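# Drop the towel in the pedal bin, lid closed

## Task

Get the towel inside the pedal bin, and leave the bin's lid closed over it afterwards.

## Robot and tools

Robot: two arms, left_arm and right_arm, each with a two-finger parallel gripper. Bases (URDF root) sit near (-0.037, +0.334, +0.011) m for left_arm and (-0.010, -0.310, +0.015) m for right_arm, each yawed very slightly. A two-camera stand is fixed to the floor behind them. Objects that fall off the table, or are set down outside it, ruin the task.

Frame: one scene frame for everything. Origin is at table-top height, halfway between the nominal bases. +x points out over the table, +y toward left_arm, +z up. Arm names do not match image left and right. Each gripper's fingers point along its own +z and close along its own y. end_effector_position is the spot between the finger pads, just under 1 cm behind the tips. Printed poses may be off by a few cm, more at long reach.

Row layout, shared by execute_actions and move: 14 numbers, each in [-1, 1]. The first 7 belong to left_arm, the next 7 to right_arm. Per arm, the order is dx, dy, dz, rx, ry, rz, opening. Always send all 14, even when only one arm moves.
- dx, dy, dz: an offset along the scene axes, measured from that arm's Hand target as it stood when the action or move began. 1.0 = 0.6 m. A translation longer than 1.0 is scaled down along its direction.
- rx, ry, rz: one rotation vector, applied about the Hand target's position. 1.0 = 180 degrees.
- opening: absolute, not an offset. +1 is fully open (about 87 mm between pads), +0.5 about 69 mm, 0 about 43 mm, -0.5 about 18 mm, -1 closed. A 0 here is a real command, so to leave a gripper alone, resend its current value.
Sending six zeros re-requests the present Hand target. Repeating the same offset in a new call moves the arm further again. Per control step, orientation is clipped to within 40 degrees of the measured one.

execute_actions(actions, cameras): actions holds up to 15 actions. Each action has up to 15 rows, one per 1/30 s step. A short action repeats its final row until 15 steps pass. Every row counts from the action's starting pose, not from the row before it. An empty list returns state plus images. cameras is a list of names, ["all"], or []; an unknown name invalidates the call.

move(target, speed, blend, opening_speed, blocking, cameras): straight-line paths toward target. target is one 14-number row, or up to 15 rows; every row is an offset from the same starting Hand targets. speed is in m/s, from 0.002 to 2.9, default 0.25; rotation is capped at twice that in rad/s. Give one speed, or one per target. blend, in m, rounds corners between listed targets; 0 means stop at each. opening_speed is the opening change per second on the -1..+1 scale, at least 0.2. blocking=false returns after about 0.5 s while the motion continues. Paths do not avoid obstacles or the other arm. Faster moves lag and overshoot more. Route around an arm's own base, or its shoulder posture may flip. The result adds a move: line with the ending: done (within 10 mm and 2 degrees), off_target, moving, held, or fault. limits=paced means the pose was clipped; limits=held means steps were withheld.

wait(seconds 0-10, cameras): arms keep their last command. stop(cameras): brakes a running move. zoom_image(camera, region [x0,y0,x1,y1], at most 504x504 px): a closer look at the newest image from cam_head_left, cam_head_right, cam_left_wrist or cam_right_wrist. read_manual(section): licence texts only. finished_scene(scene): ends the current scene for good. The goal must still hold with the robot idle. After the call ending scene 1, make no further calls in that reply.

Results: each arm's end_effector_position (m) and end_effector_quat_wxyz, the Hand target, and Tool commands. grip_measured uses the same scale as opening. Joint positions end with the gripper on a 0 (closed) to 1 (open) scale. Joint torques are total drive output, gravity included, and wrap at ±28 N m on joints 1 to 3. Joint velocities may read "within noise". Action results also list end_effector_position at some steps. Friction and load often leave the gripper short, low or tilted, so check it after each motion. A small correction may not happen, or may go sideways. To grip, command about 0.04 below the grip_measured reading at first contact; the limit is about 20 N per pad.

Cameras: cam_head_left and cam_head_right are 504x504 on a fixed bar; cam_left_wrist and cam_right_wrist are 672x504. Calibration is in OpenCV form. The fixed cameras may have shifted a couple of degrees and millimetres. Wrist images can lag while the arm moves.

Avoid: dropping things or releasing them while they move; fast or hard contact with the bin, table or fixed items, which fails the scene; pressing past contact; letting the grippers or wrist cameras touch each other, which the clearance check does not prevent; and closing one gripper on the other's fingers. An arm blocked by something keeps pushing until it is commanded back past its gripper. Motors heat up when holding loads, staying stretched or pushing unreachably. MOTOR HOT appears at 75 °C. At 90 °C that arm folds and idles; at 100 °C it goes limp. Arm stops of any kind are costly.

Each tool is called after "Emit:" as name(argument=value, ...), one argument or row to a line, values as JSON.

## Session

Emit:
execute_actions(
  actions=[],
)

Scene clock: 0.00 s.
left_arm: end_effector_position=(+0.3382, +0.3192, +0.0519) grip_measured=+0.996 end_effector_quat_wxyz=(+0.554, +0.001, +0.832, +0.016) | right_arm: end_effector_position=(+0.3706, -0.3415, +0.0540) grip_measured=+1.000 end_effector_quat_wxyz=(+0.564, +0.064, +0.817, -0.101)
Joint positions: left_arm=[-0.06 1.536 0.366 0.773 -0.108 -0.016 0.998] | right_arm=[0.057 1.613 0.373 0.875 0.279 0.005 1]
Joint velocities: within noise
Joint torques (N m): no reading
Motor temperatures (°C): left_arm=[24 27 29 30 24 26 26] | right_arm=[26 26 26 28 25 26 25]
Heat: left arm: 30 °C; right arm: 28 °C.
Hand target: left_arm +0.3422, +0.3189, +0.0586; +0.563, +0.000, +0.826, +0.015 | right_arm +0.3760, -0.3414, +0.0635; +0.577, +0.066, +0.808, -0.100
Tool commands: left_gripper/opening=+1.0 right_gripper/opening=+1.0
camera_calibration:
cam_left_wrist: T_world_to_cam=[[0.0335385, -0.999333, -0.0144234, 0.305546], [-0.952496, -0.027589, -0.3033, 0.36893], [0.3027, 0.0239104, -0.952786, 0.0826749], [0, 0, 0, 1]] pos_world=[0.316131, 0.313544, 0.195075]
cam_right_wrist: T_world_to_cam=[[-0.232957, -0.968571, 0.0871833, -0.251078], [-0.915327, 0.188099, -0.356084, 0.443331], [0.328494, -0.162753, -0.930378, 0.0166666], [0, 0, 0, 1]] pos_world=[0.341827, -0.323865, 0.195259]

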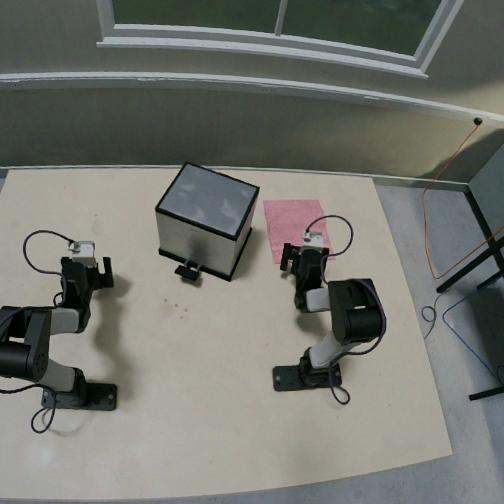

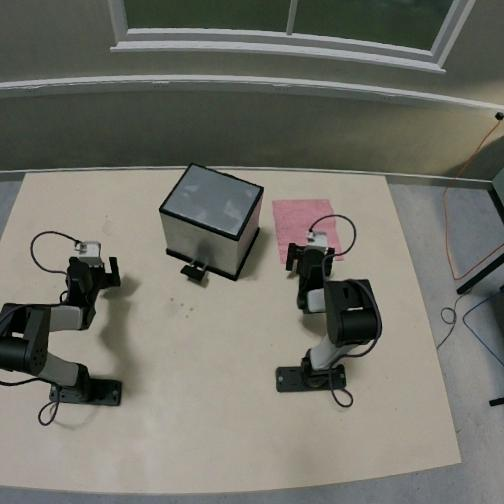

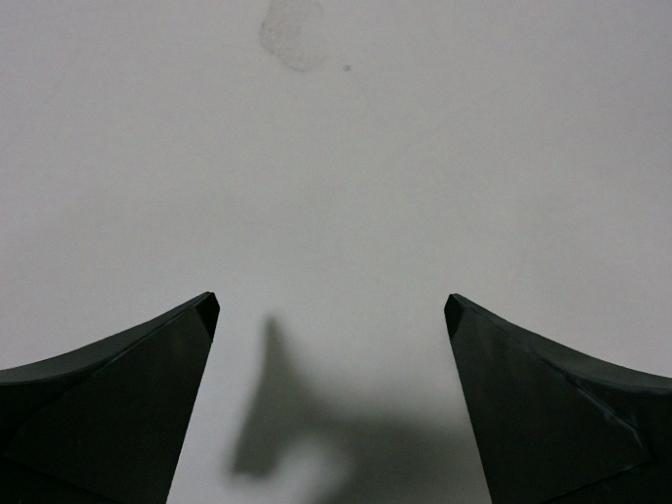

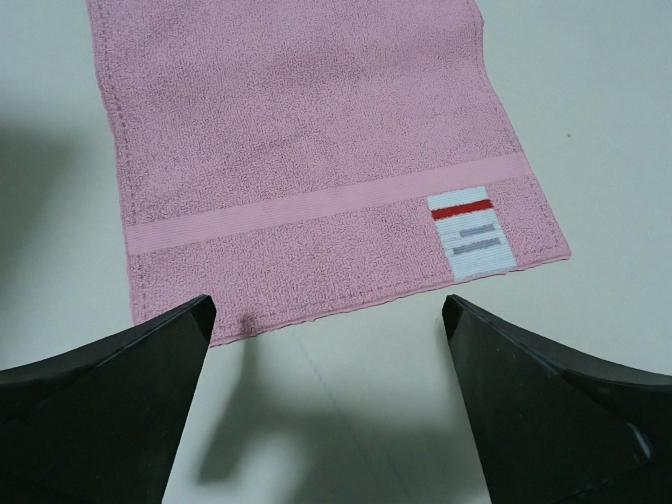

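Emit:
move(
  target=[
    [-0.087,-0.25,0.13,0.04,0.1,-0.107,-1,0.1,-0.02,0.06,0.03,0.11,0.018,1],
    [-0.043,-0.46,0.08,0.0715,0.197,-0.214,-1,0.232,-0.04,0.025,0.06,0.225,0.037,1],
  ],
  blend=0.03,
  speed=0.35,
  cameras=["all"],
)

Scene clock: 6.93 s.
left_arm: end_effector_position=(+0.3205, +0.0480, +0.1198) grip_measured=-1.000 end_effector_quat_wxyz=(+0.283, +0.315, +0.903, -0.076) | right_arm: end_effector_position=(+0.5078, -0.3625, +0.0719) grip_measured=+1.000 end_effector_quat_wxyz=(+0.247, +0.037, +0.968, -0.011)
Joint positions: left_arm=[-0.668 1.888 1.546 -0.637 -0.056 -0.008 0] | right_arm=[-0.088 2.253 1.924 -0.742 -0.01 -0.023 1]
Joint torques (N m): left_arm=[-0.43 -5.74 7.1 1.19 0.43 0.22] | right_arm=[-0.58 -10.39 8.09 1.16 -0.15 -0.13]
Heat: left arm: 31 °C; right arm: 30 °C.
Hand target: left_arm +0.3163, +0.0429, +0.1065; +0.260, +0.333, +0.903, -0.079 | right_arm +0.5153, -0.3653, +0.0787; +0.259, +0.034, +0.965, -0.008
Off the commanded pose: left_arm 0.015 m, 3 deg | right_arm 0.010 m, 1 deg.
move: off_target (left_arm)
camera_calibration:
cam_left_wrist: T_world_to_cam=[[-0.594328, -0.803213, -0.040293, 0.230962], [-0.78022, 0.563717, 0.271072, 0.212832], [-0.195014, 0.192543, -0.961715, 0.311671], [0, 0, 0, 1]] pos_world=[0.364104, 0.00552402, 0.251353]
cam_right_wrist: T_world_to_cam=[[-0.0935398, -0.995584, 0.00788938, -0.315829], [-0.933709, 0.0904715, 0.346412, 0.502573], [-0.345596, 0.025037, -0.938049, 0.395693], [0, 0, 0, 1]] pos_world=[0.576465, -0.36981, 0.199574]

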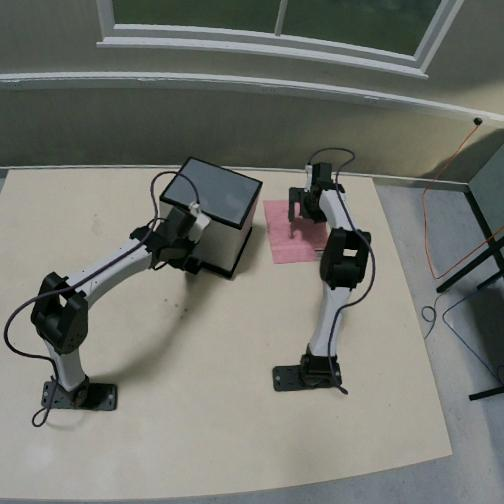

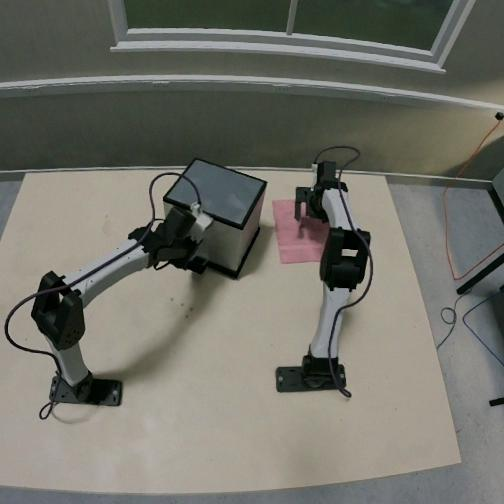

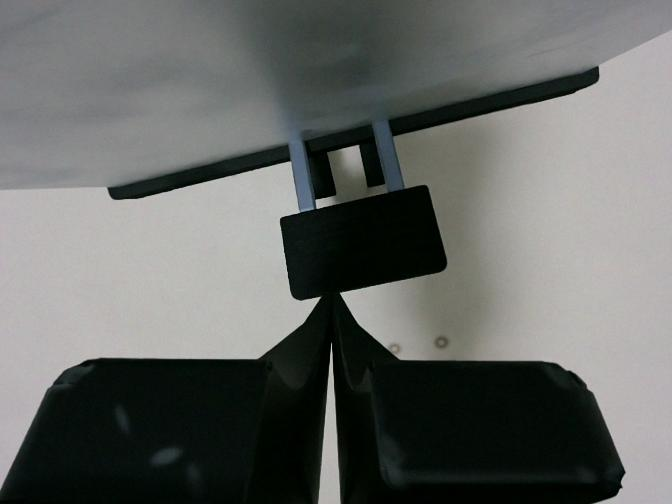

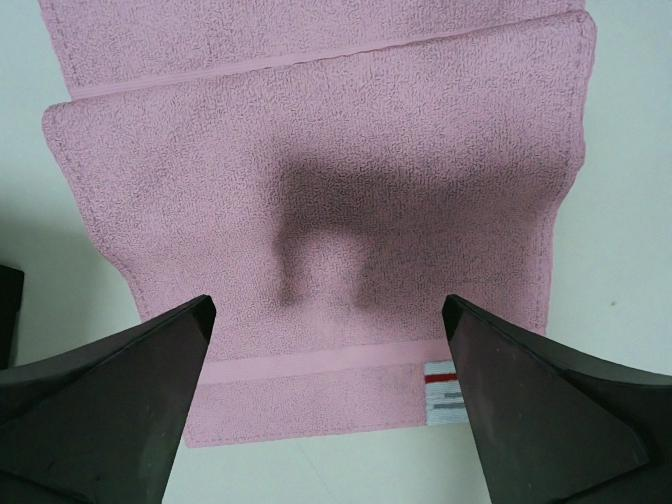

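Emit:
move(
  target=[
    [-0.015,-0.025,-0.08,0,0,0,-1,0,0,-0.14,0,0,0,1],
    [-0.015,-0.025,-0.09,0,0,0,-1,-0.008,0,-0.152,0,0,0,1],
    [-0.015,-0.025,-0.1,0,0,0,-1,-0.008,0,-0.152,0,0,0,-1],
    [-0.015,-0.025,-0.1,0,0,0,-1,-0.008,0,0.1,0,0,0,-1],
  ],
  speed=[0.2,0.1,0.1,0.15],
  opening_speed=1.5,
  cameras=["all"],
)

Scene clock: 14.17 s.
left_arm: end_effector_position=(+0.2944, +0.0355, +0.0540) grip_measured=-1.000 end_effector_quat_wxyz=(+0.244, +0.346, +0.903, -0.069) | right_arm: end_effector_position=(+0.5040, -0.3614, +0.1152) grip_measured=-0.596 end_effector_quat_wxyz=(+0.231, +0.036, +0.972, -0.008)
Joint positions: left_arm=[-0.726 1.96 1.409 -0.508 -0.055 -0.008 0] | right_arm=[-0.088 2.277 2.148 -0.976 -0.015 -0.026 0.202]
Joint torques (N m): left_arm=[1.13 -6.94 5.6 1.91 0.18 -0.08] | right_arm=[-0.7 -13.56 7.82 1.13 -0.11 -0.11]
Motor temperatures (°C): left_arm=[24 28 31 32 24 26 26] | right_arm=[26 31 27 30 25 26 25]
Heat: left arm: 32 °C; right arm: 31 °C.
Hand target: left_arm +0.3073, +0.0279, +0.0465; +0.260, +0.333, +0.903, -0.079 | right_arm +0.5105, -0.3653, +0.1386; +0.258, +0.034, +0.965, -0.008
Off the commanded pose: left_arm 0.017 m, 3 deg | right_arm 0.025 m, 3 deg.
move: off_target (left_arm, right_arm); target 3's new opening was sent with right_arm's hand 0.030 m and 4 deg from that target
camera_calibration:
cam_left_wrist: T_world_to_cam=[[-0.643308, -0.764325, -0.044298, 0.216049], [-0.727233, 0.591952, 0.347454, 0.196569], [-0.239346, 0.255735, -0.93665, 0.255157], [0, 0, 0, 1]] pos_world=[0.343008, -0.0164804, 0.180265]
cam_right_wrist: T_world_to_cam=[[-0.0886768, -0.996051, 0.00427307, -0.317619], [-0.921715, 0.0836835, 0.378734, 0.471757], [-0.377596, 0.0296464, -0.925496, 0.451376], [0, 0, 0, 1]] pos_world=[0.577098, -0.369224, 0.240433]

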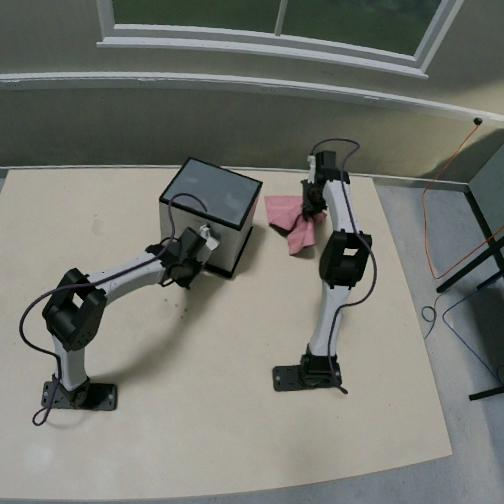

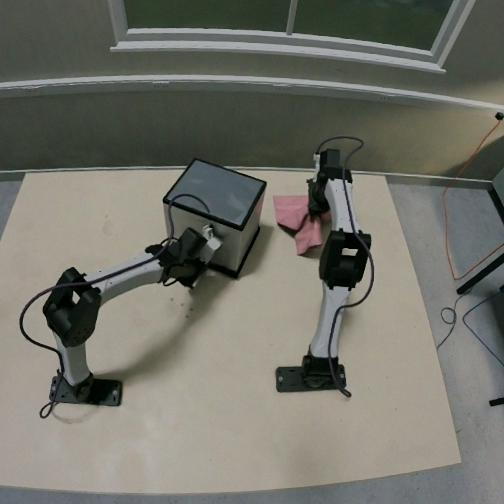

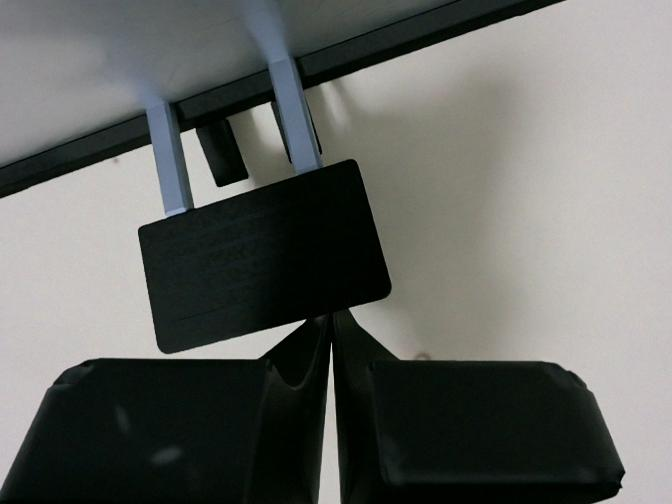

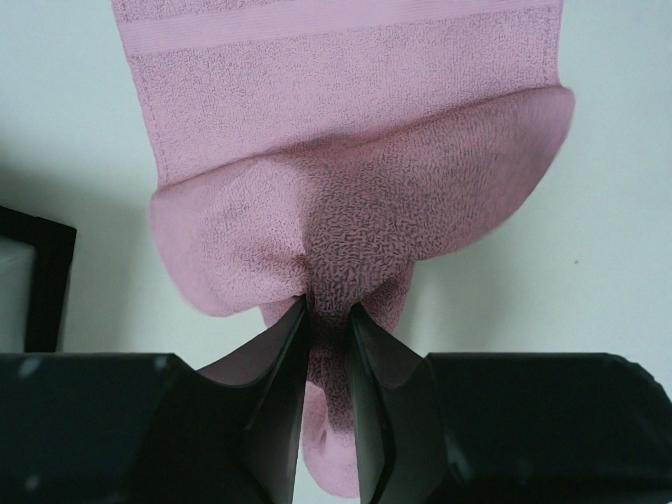

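Emit:
move(
  target=[
    [0.05,0.0,0.03,0,0,0,-1,-0.02,0,0.3,0.01,-0.05,0.04,-1],
    [0.055,0.0,-0.08,0,0,0,-1,-0.184,0.142,0.48,0.054,-0.2195,0.1913,-1],
  ],
  speed=0.25,
  blend=[0.005,0],
  cameras=["all"],
)

Scene clock: 20.30 s.
left_arm: end_effector_position=(+0.3209, +0.0235, +0.0120) grip_measured=-1.000 end_effector_quat_wxyz=(+0.244, +0.354, +0.899, -0.083) | right_arm: end_effector_position=(+0.4044, -0.2802, +0.4116) grip_measured=-0.597 end_effector_quat_wxyz=(+0.531, -0.223, +0.802, +0.161)
Joint positions: left_arm=[-0.693 2.108 1.45 -0.39 -0.01 0.032 0] | right_arm=[-0.153 1.64 2.098 -0.969 -0.666 -0.311 0.201]
Joint torques (N m): left_arm=[2.81 -7.13 5.05 1.97 -0.01 -0.06] | right_arm=[-0.69 -8.03 4.36 1.93 -0.39 0.05]
Heat: left arm: 32 °C; right arm: 34 °C.
Hand target: left_arm +0.3403, +0.0279, -0.0015; +0.260, +0.333, +0.903, -0.079 | right_arm +0.4001, -0.2802, +0.4267; +0.552, -0.225, +0.787, +0.158
Off the commanded pose: left_arm 0.024 m, 3 deg | right_arm 0.016 m, 3 deg.
elbow stopped short (right arm): the move would have taken joint 3 (elbow) straighter than the controller allows.
move: off_target (left_arm, right_arm)
camera_calibration:
cam_left_wrist: T_world_to_cam=[[-0.66157, -0.749476, -0.0247268, 0.227379], [-0.710743, 0.616184, 0.339355, 0.23182], [-0.239102, 0.242081, -0.940333, 0.225464], [0, 0, 0, 1]] pos_world=[0.369101, -0.0270095, 0.138964]
cam_right_wrist: T_world_to_cam=[[0.51435, -0.857175, -0.0263672, -0.439178], [-0.81786, -0.481046, -0.315753, 0.346539], [0.257972, 0.183972, -0.948475, 0.481309], [0, 0, 0, 1]] pos_world=[0.385147, -0.298298, 0.55435]

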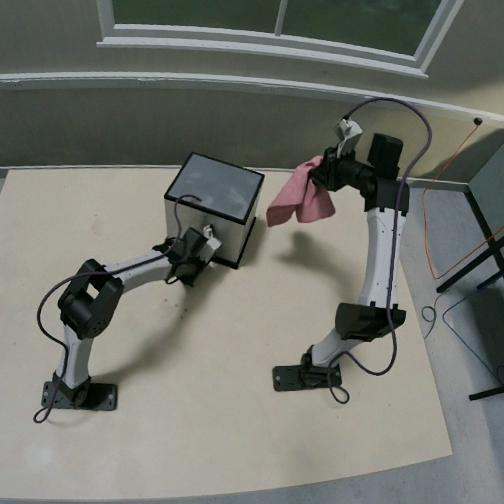

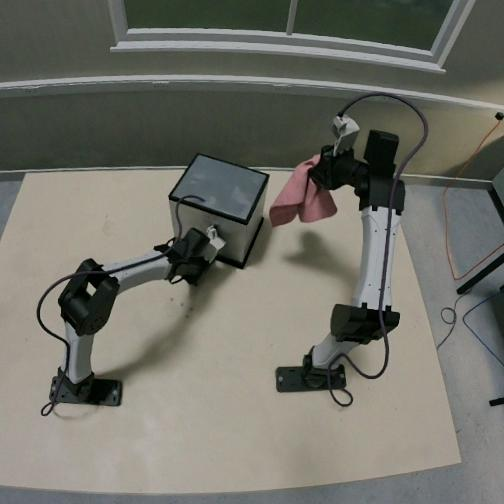

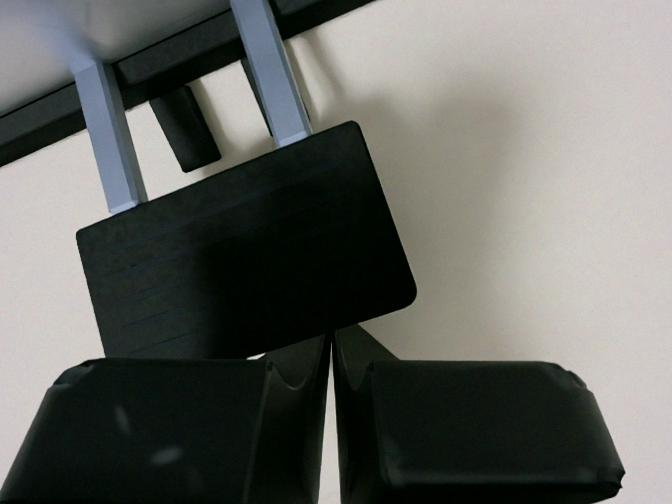

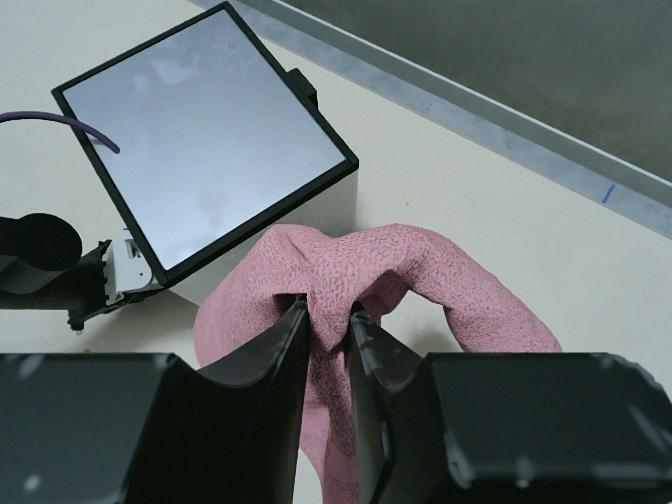

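Emit:
move(
  target=[
    [-0.06,0.03,0.02,0,0,0,-1,0,0,0,0,0,0,-1],
    [-0.05,0.03,0.17,0,0,0,-1,0,0,0,0,0,0,-1],
    [0.037,-0.015,0.17,0,0,0,-1,0,0,0,0,0,0,-1],
    [0.043,-0.015,0.1,0,0,0,-1,0,0,0,0,0,0,-1],
  ],
  speed=[0.15,0.25,0.25,0.2],
  blend=[0.005,0.03,0.01,0],
  cameras=["cam_left_wrist"],
)

Scene clock: 24.30 s.
left_arm: end_effector_position=(+0.3704, +0.0065, +0.1020) grip_measured=-1.000 end_effector_quat_wxyz=(+0.308, +0.335, +0.885, -0.096) | right_arm: end_effector_position=(+0.4044, -0.2801, +0.4117) grip_measured=-0.597 end_effector_quat_wxyz=(+0.531, -0.223, +0.801, +0.161)
Joint positions: left_arm=[-0.657 2.098 1.746 -0.563 -0.013 0.042 0] | right_arm=[-0.153 1.64 2.098 -0.968 -0.666 -0.31 0.201]
Joint torques (N m): left_arm=[1.24 -5.34 4.08 1.15 0.17 -0.02] | right_arm=[-0.69 -8.05 4.34 1.94 -0.38 0.05]
Heat: left arm: 32 °C; right arm: 34 °C.
Hand target: left_arm +0.3661, +0.0189, +0.0585; +0.260, +0.333, +0.903, -0.079 | right_arm +0.4000, -0.2801, +0.4267; +0.552, -0.225, +0.787, +0.158
Off the commanded pose: left_arm 0.045 m, 6 deg | right_arm 0.016 m, 3 deg.
move: off_target (left_arm, right_arm); blend cut to 0.0294 m at target 2
camera_calibration:
cam_left_wrist: T_world_to_cam=[[-0.636121, -0.77087, -0.0333172, 0.241104], [-0.758516, 0.616845, 0.210134, 0.27777], [-0.141434, 0.158942, -0.977105, 0.294223], [0, 0, 0, 1]] pos_world=[0.405678, -0.0322456, 0.23715]
Images, in order (width x height): cam_left_wrist 672x504.

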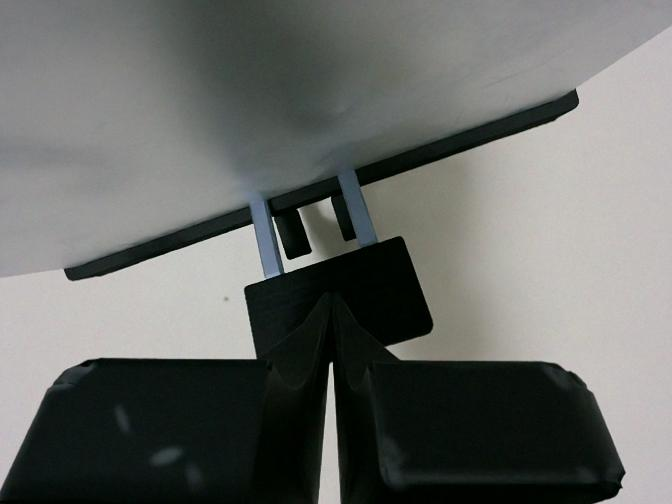

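Emit:
move(
  target=[
    [-0.08,0.05,0.12,-0.089,-0.106,0,-1,0,0,0,0,0,0,-1],
    [-0.01,-0.007,0.05,-0.089,-0.106,0,-1,0,0,0,0,0,0,-1],
    [0.0,-0.01,-0.02,-0.089,-0.106,0,-1,0,0,0,0,0,0,-1],
    [0.01,-0.017,-0.1,-0.089,-0.106,0,-1,0,0,0,0,0,0,-1],
  ],
  speed=[0.25,0.2,0.15,0.15],
  blend=[0.01,0.01,0.005,0],
  cameras=["cam_head_left","cam_left_wrist","cam_right_wrist"],
)

Scene clock: 29.73 s.
left_arm: end_effector_position=(+0.3692, +0.0017, +0.0309) grip_measured=-1.000 end_effector_quat_wxyz=(+0.465, +0.308, +0.813, -0.165) | right_arm: end_effector_position=(+0.4044, -0.2801, +0.4117) grip_measured=-0.597 end_effector_quat_wxyz=(+0.531, -0.223, +0.801, +0.161)
Joint positions: left_arm=[-0.655 2.047 1.095 0.413 0.017 0.031 0] | right_arm=[-0.153 1.64 2.098 -0.968 -0.666 -0.31 0.201]
Joint torques (N m): left_arm=[0.5 -3.6 4.51 1.95 -0.14 0.09] | right_arm=[-0.68 -8.06 4.33 1.94 -0.38 0.06]
Heat: left arm: 33 °C; right arm: 33 °C.
Hand target: left_arm +0.3722, +0.0087, -0.0014; +0.450, +0.302, +0.827, -0.148 | right_arm +0.4000, -0.2801, +0.4267; +0.552, -0.225, +0.787, +0.158
Off the commanded pose: left_arm 0.033 m, 3 deg | right_arm 0.016 m, 3 deg.
move: off_target (left_arm, right_arm)
camera_calibration:
cam_left_wrist: T_world_to_cam=[[-0.640503, -0.767913, -0.0080429, 0.235169], [-0.756814, 0.632954, -0.163101, 0.305588], [0.130338, -0.0983795, -0.986577, 0.125726], [0, 0, 0, 1]] pos_world=[0.365513, -0.000464821, 0.175771]
cam_right_wrist: T_world_to_cam=[[0.514513, -0.857076, -0.0263997, -0.439139], [-0.8176, -0.48107, -0.316388, 0.346733], [0.258469, 0.18437, -0.948262, 0.481238], [0, 0, 0, 1]] pos_world=[0.385047, -0.298299, 0.554449]
Images, in order (width x height): cam_head_left 504x504, cam_left_wrist 672x504, cam_right_wrist 672x504.

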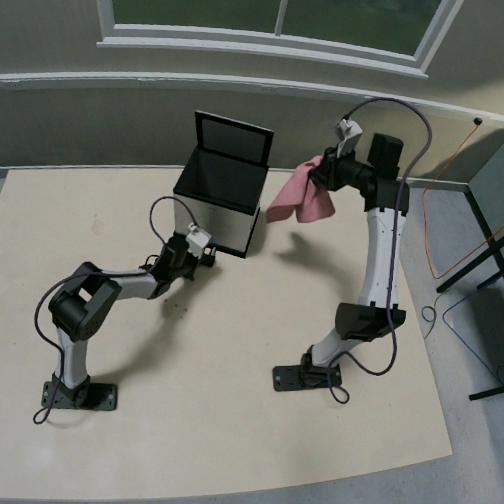

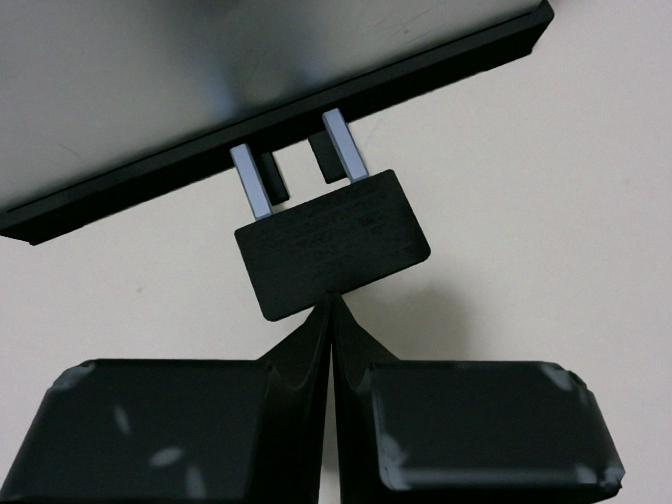

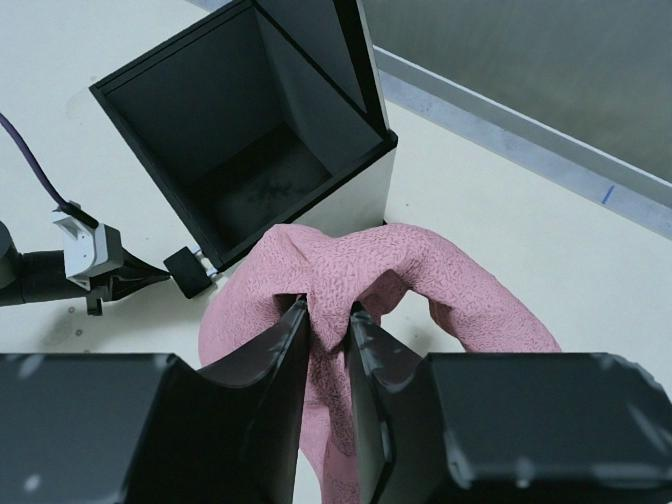

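Emit:
move(
  target=[
    [0,0,0,0,0,0,-1,0,0.01,0.08,0.024,-0.062,-0.03,-1],
    [0,0,0,0,0,0,-1,0.192,0.3,0.05,0.024,-0.062,-0.055,-1],
    [0,0,0,0,0,0,-1,0.195,0.3,-0.16,-0.022,0.056,-0.055,-1],
  ],
  speed=0.22,
  blend=[0.02,0.02,0],
  cameras=["cam_head_left","cam_right_wrist"],
)

Scene clock: 36.50 s.
left_arm: end_effector_position=(+0.3692, +0.0017, +0.0308) grip_measured=-1.000 end_effector_quat_wxyz=(+0.465, +0.308, +0.813, -0.165) | right_arm: end_effector_position=(+0.5130, -0.0981, +0.3162) grip_measured=-0.597 end_effector_quat_wxyz=(+0.466, -0.170, +0.863, +0.097)
Joint positions: left_arm=[-0.655 2.047 1.095 0.413 0.017 0.031 0] | right_arm=[0.393 2.172 2.527 -0.932 -0.018 0 0.201]
Joint torques (N m): left_arm=[0.66 -3.67 4.51 2.05 -0.12 -0.04] | right_arm=[-0.62 -9.99 7.6 1.84 -0.05 0.05]
Heat: left arm: 33 °C; right arm: 33 °C.
Hand target: left_arm +0.3722, +0.0087, -0.0015; +0.450, +0.302, +0.827, -0.148 | right_arm +0.5171, -0.1002, +0.3306; +0.484, -0.161, +0.854, +0.102
Off the commanded pose: left_arm 0.033 m, 3 deg | right_arm 0.015 m, 2 deg.
move: off_target (left_arm, right_arm)
camera_calibration:
cam_right_wrist: T_world_to_cam=[[0.368294, -0.929627, -0.0123839, -0.278029], [-0.921384, -0.363186, -0.138374, 0.501429], [0.124139, 0.0623727, -0.990303, 0.399223], [0, 0, 0, 1]] pos_world=[0.514846, -0.101252, 0.461293]
Images, in order (width x height): cam_head_left 504x504, cam_right_wrist 672x504.

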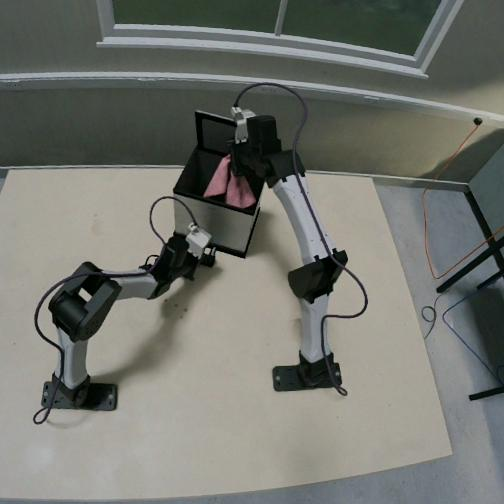

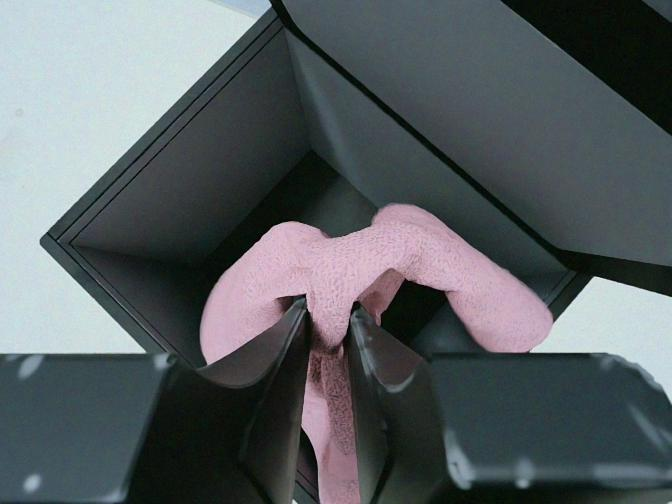

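Emit:
move(
  target=[
    [0,0,0,0,0,0,-1,-0.005,0.055,-0.02,-0.01,0.03,0,-1],
    [0,0,0,0,0,0,-1,-0.003,0.055,-0.2,-0.026,0.06,0,-1],
  ],
  speed=0.2,
  blend=0.01,
  cameras=["cam_head_left","cam_right_wrist","cam_left_wrist"],
)

Scene clock: 39.07 s.
left_arm: end_effector_position=(+0.3703, +0.0002, +0.0128) grip_measured=-1.000 end_effector_quat_wxyz=(+0.460, +0.309, +0.816, -0.164) | right_arm: end_effector_position=(+0.5143, -0.0696, +0.1834) grip_measured=-0.599 end_effector_quat_wxyz=(+0.364, -0.174, +0.912, +0.076)
Joint positions: left_arm=[-0.655 2.1 1.097 0.452 0.016 0.029 0] | right_arm=[0.449 2.274 2.288 -0.823 0.028 0.047 0.201]
Joint torques (N m): left_arm=[0.73 -7.75 4.82 1.61 -0.1 0.04] | right_arm=[0.47 -15.38 5.18 1.77 0.08 0]
Heat: left arm: 34 °C; right arm: 34 °C.
Hand target: left_arm +0.3722, +0.0087, -0.0015; +0.450, +0.302, +0.827, -0.148 | right_arm +0.5153, -0.0672, +0.2105; +0.394, -0.170, +0.899, +0.081
Off the commanded pose: left_arm 0.017 m, 3 deg | right_arm 0.027 m, 4 deg.
move: off_target (left_arm, right_arm)
camera_calibration:
cam_left_wrist: T_world_to_cam=[[-0.640159, -0.768215, -0.00649265, 0.234472], [-0.758613, 0.633446, -0.152487, 0.305096], [0.121256, -0.0926908, -0.988284, 0.110919], [0, 0, 0, 1]] pos_world=[0.3681, -0.00285588, 0.157665]
cam_right_wrist: T_world_to_cam=[[0.356251, -0.934329, -0.0107558, -0.248136], [-0.92997, -0.35566, 0.093068, 0.457031], [-0.0907815, -0.0231529, -0.995602, 0.371372], [0, 0, 0, 1]] pos_world=[0.547138, -0.0606946, 0.324535]
Images, in order (width x height): cam_head_left 504x504, cam_left_wrist 672x504, cam_right_wrist 672x504.

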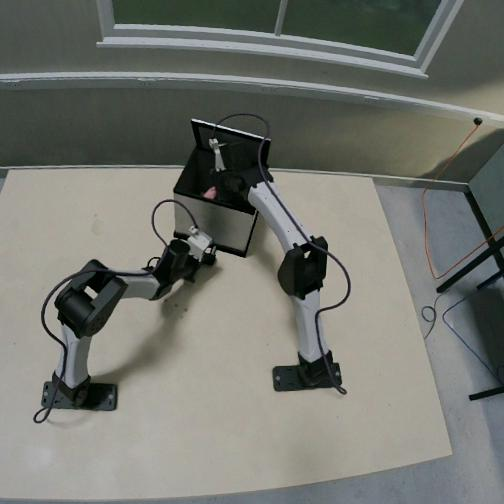

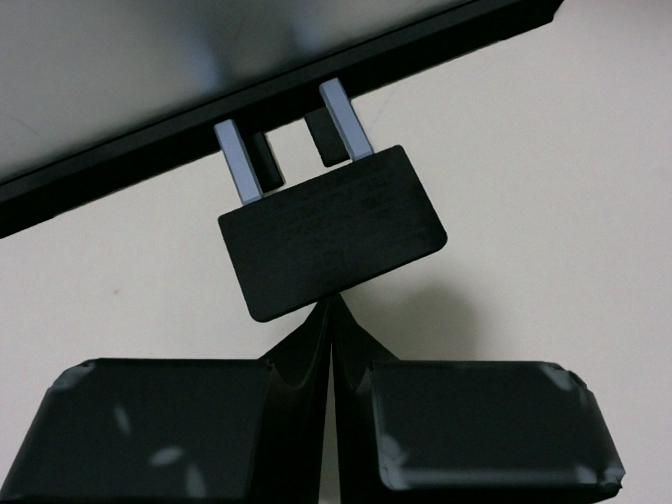

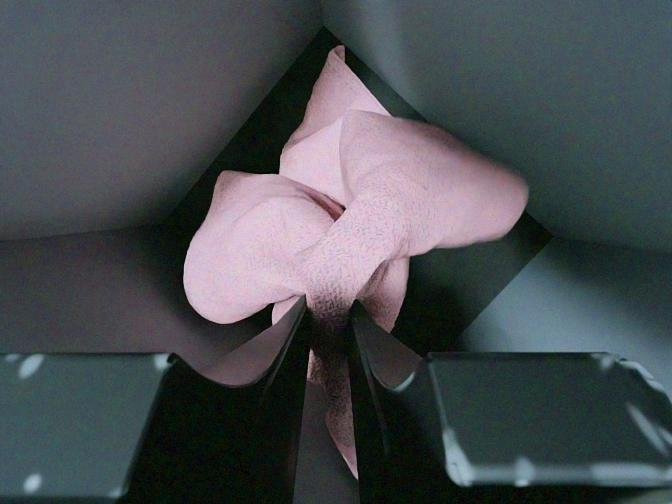

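All inside. Lower slightly, release, retreat.

Emit:
move(
  target=[
    [0,0,0,0,0,0,-1,0,0,-0.06,0,0,0,-1],
    [0,0,0,0,0,0,-1,0,0,-0.06,0,0,0,0],
    [0,0,0,0,0,0,-1,0.003,-0.05,0.25,0.036,-0.09,0,0],
    [0,0,0,0,0,0,-1,-0.01,-0.06,0.36,0.036,-0.09,0,0],
  ],
  speed=0.2,
  blend=[0,0,0.02,0],
  opening_speed=1.5,
  cameras=["cam_head_left","cam_right_wrist"],
)

Scene clock: 43.60 s.
left_arm: end_effector_position=(+0.3711, -0.0001, +0.0128) grip_measured=-1.000 end_effector_quat_wxyz=(+0.462, +0.308, +0.815, -0.164) | right_arm: end_effector_position=(+0.5075, -0.1009, +0.4206) grip_measured=+0.000 end_effector_quat_wxyz=(+0.575, -0.146, +0.796, +0.118)
Joint positions: left_arm=[-0.655 2.102 1.097 0.459 0.015 0.029 0] | right_arm=[0.396 2.199 2.848 -0.965 -0.003 0.019 0.5]
Joint torques (N m): left_arm=[0.55 -8.21 4.9 1.51 -0.11 0.04] | right_arm=[-0.69 -8.83 5.7 1.87 -0.15 -0.14]
Motor temperatures (°C): left_arm=[24 30 32 33 24 26 26] | right_arm=[26 37 29 33 25 26 26]
Heat: left arm: 33 °C; right arm: 37 °C.
Hand target: left_arm +0.3722, +0.0087, -0.0015; +0.450, +0.302, +0.827, -0.148 | right_arm +0.5092, -0.1033, +0.4266; +0.526, -0.157, +0.829, +0.107
Off the commanded pose: left_arm 0.017 m, 3 deg | right_arm 0.007 m, 7 deg.
elbow stopped short (right arm): the move would have taken joint 3 (elbow) straighter than the controller allows.
move: off_target (left_arm, right_arm); target 2's new opening was sent with right_arm's hand 0.017 m and 2 deg from that target
camera_calibration:
cam_right_wrist: T_world_to_cam=[[0.354375, -0.934753, -0.0256032, -0.265216], [-0.864679, -0.31714, -0.389554, 0.591245], [0.356017, 0.160187, -0.920648, 0.366443], [0, 0, 0, 1]] pos_world=[0.474763, -0.119103, 0.560896]
Images, in order (width x height): cam_head_left 504x504, cam_right_wrist 672x504.

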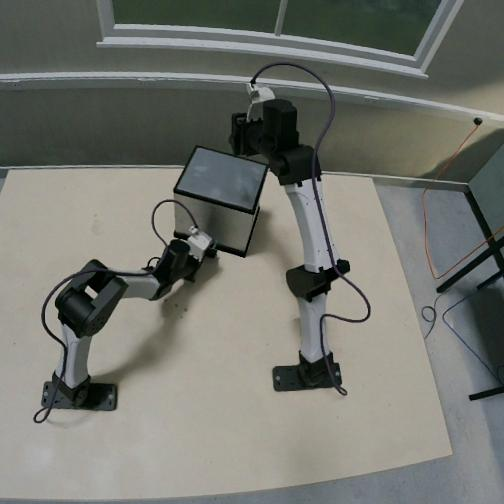

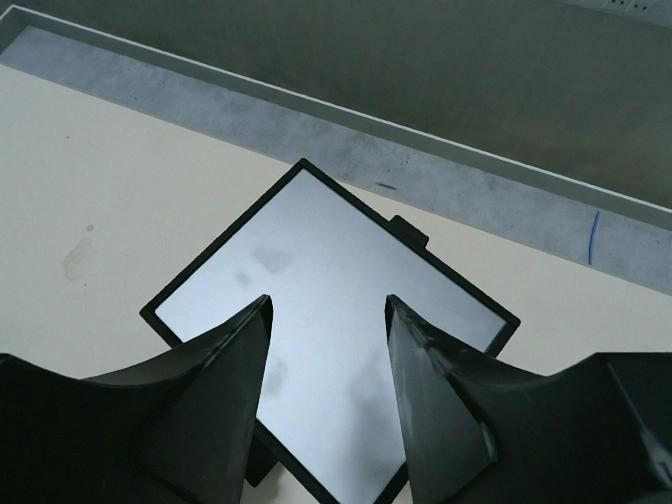

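Emit:
finished_scene(
  scene=3,
)

The scene is finished: the task was done.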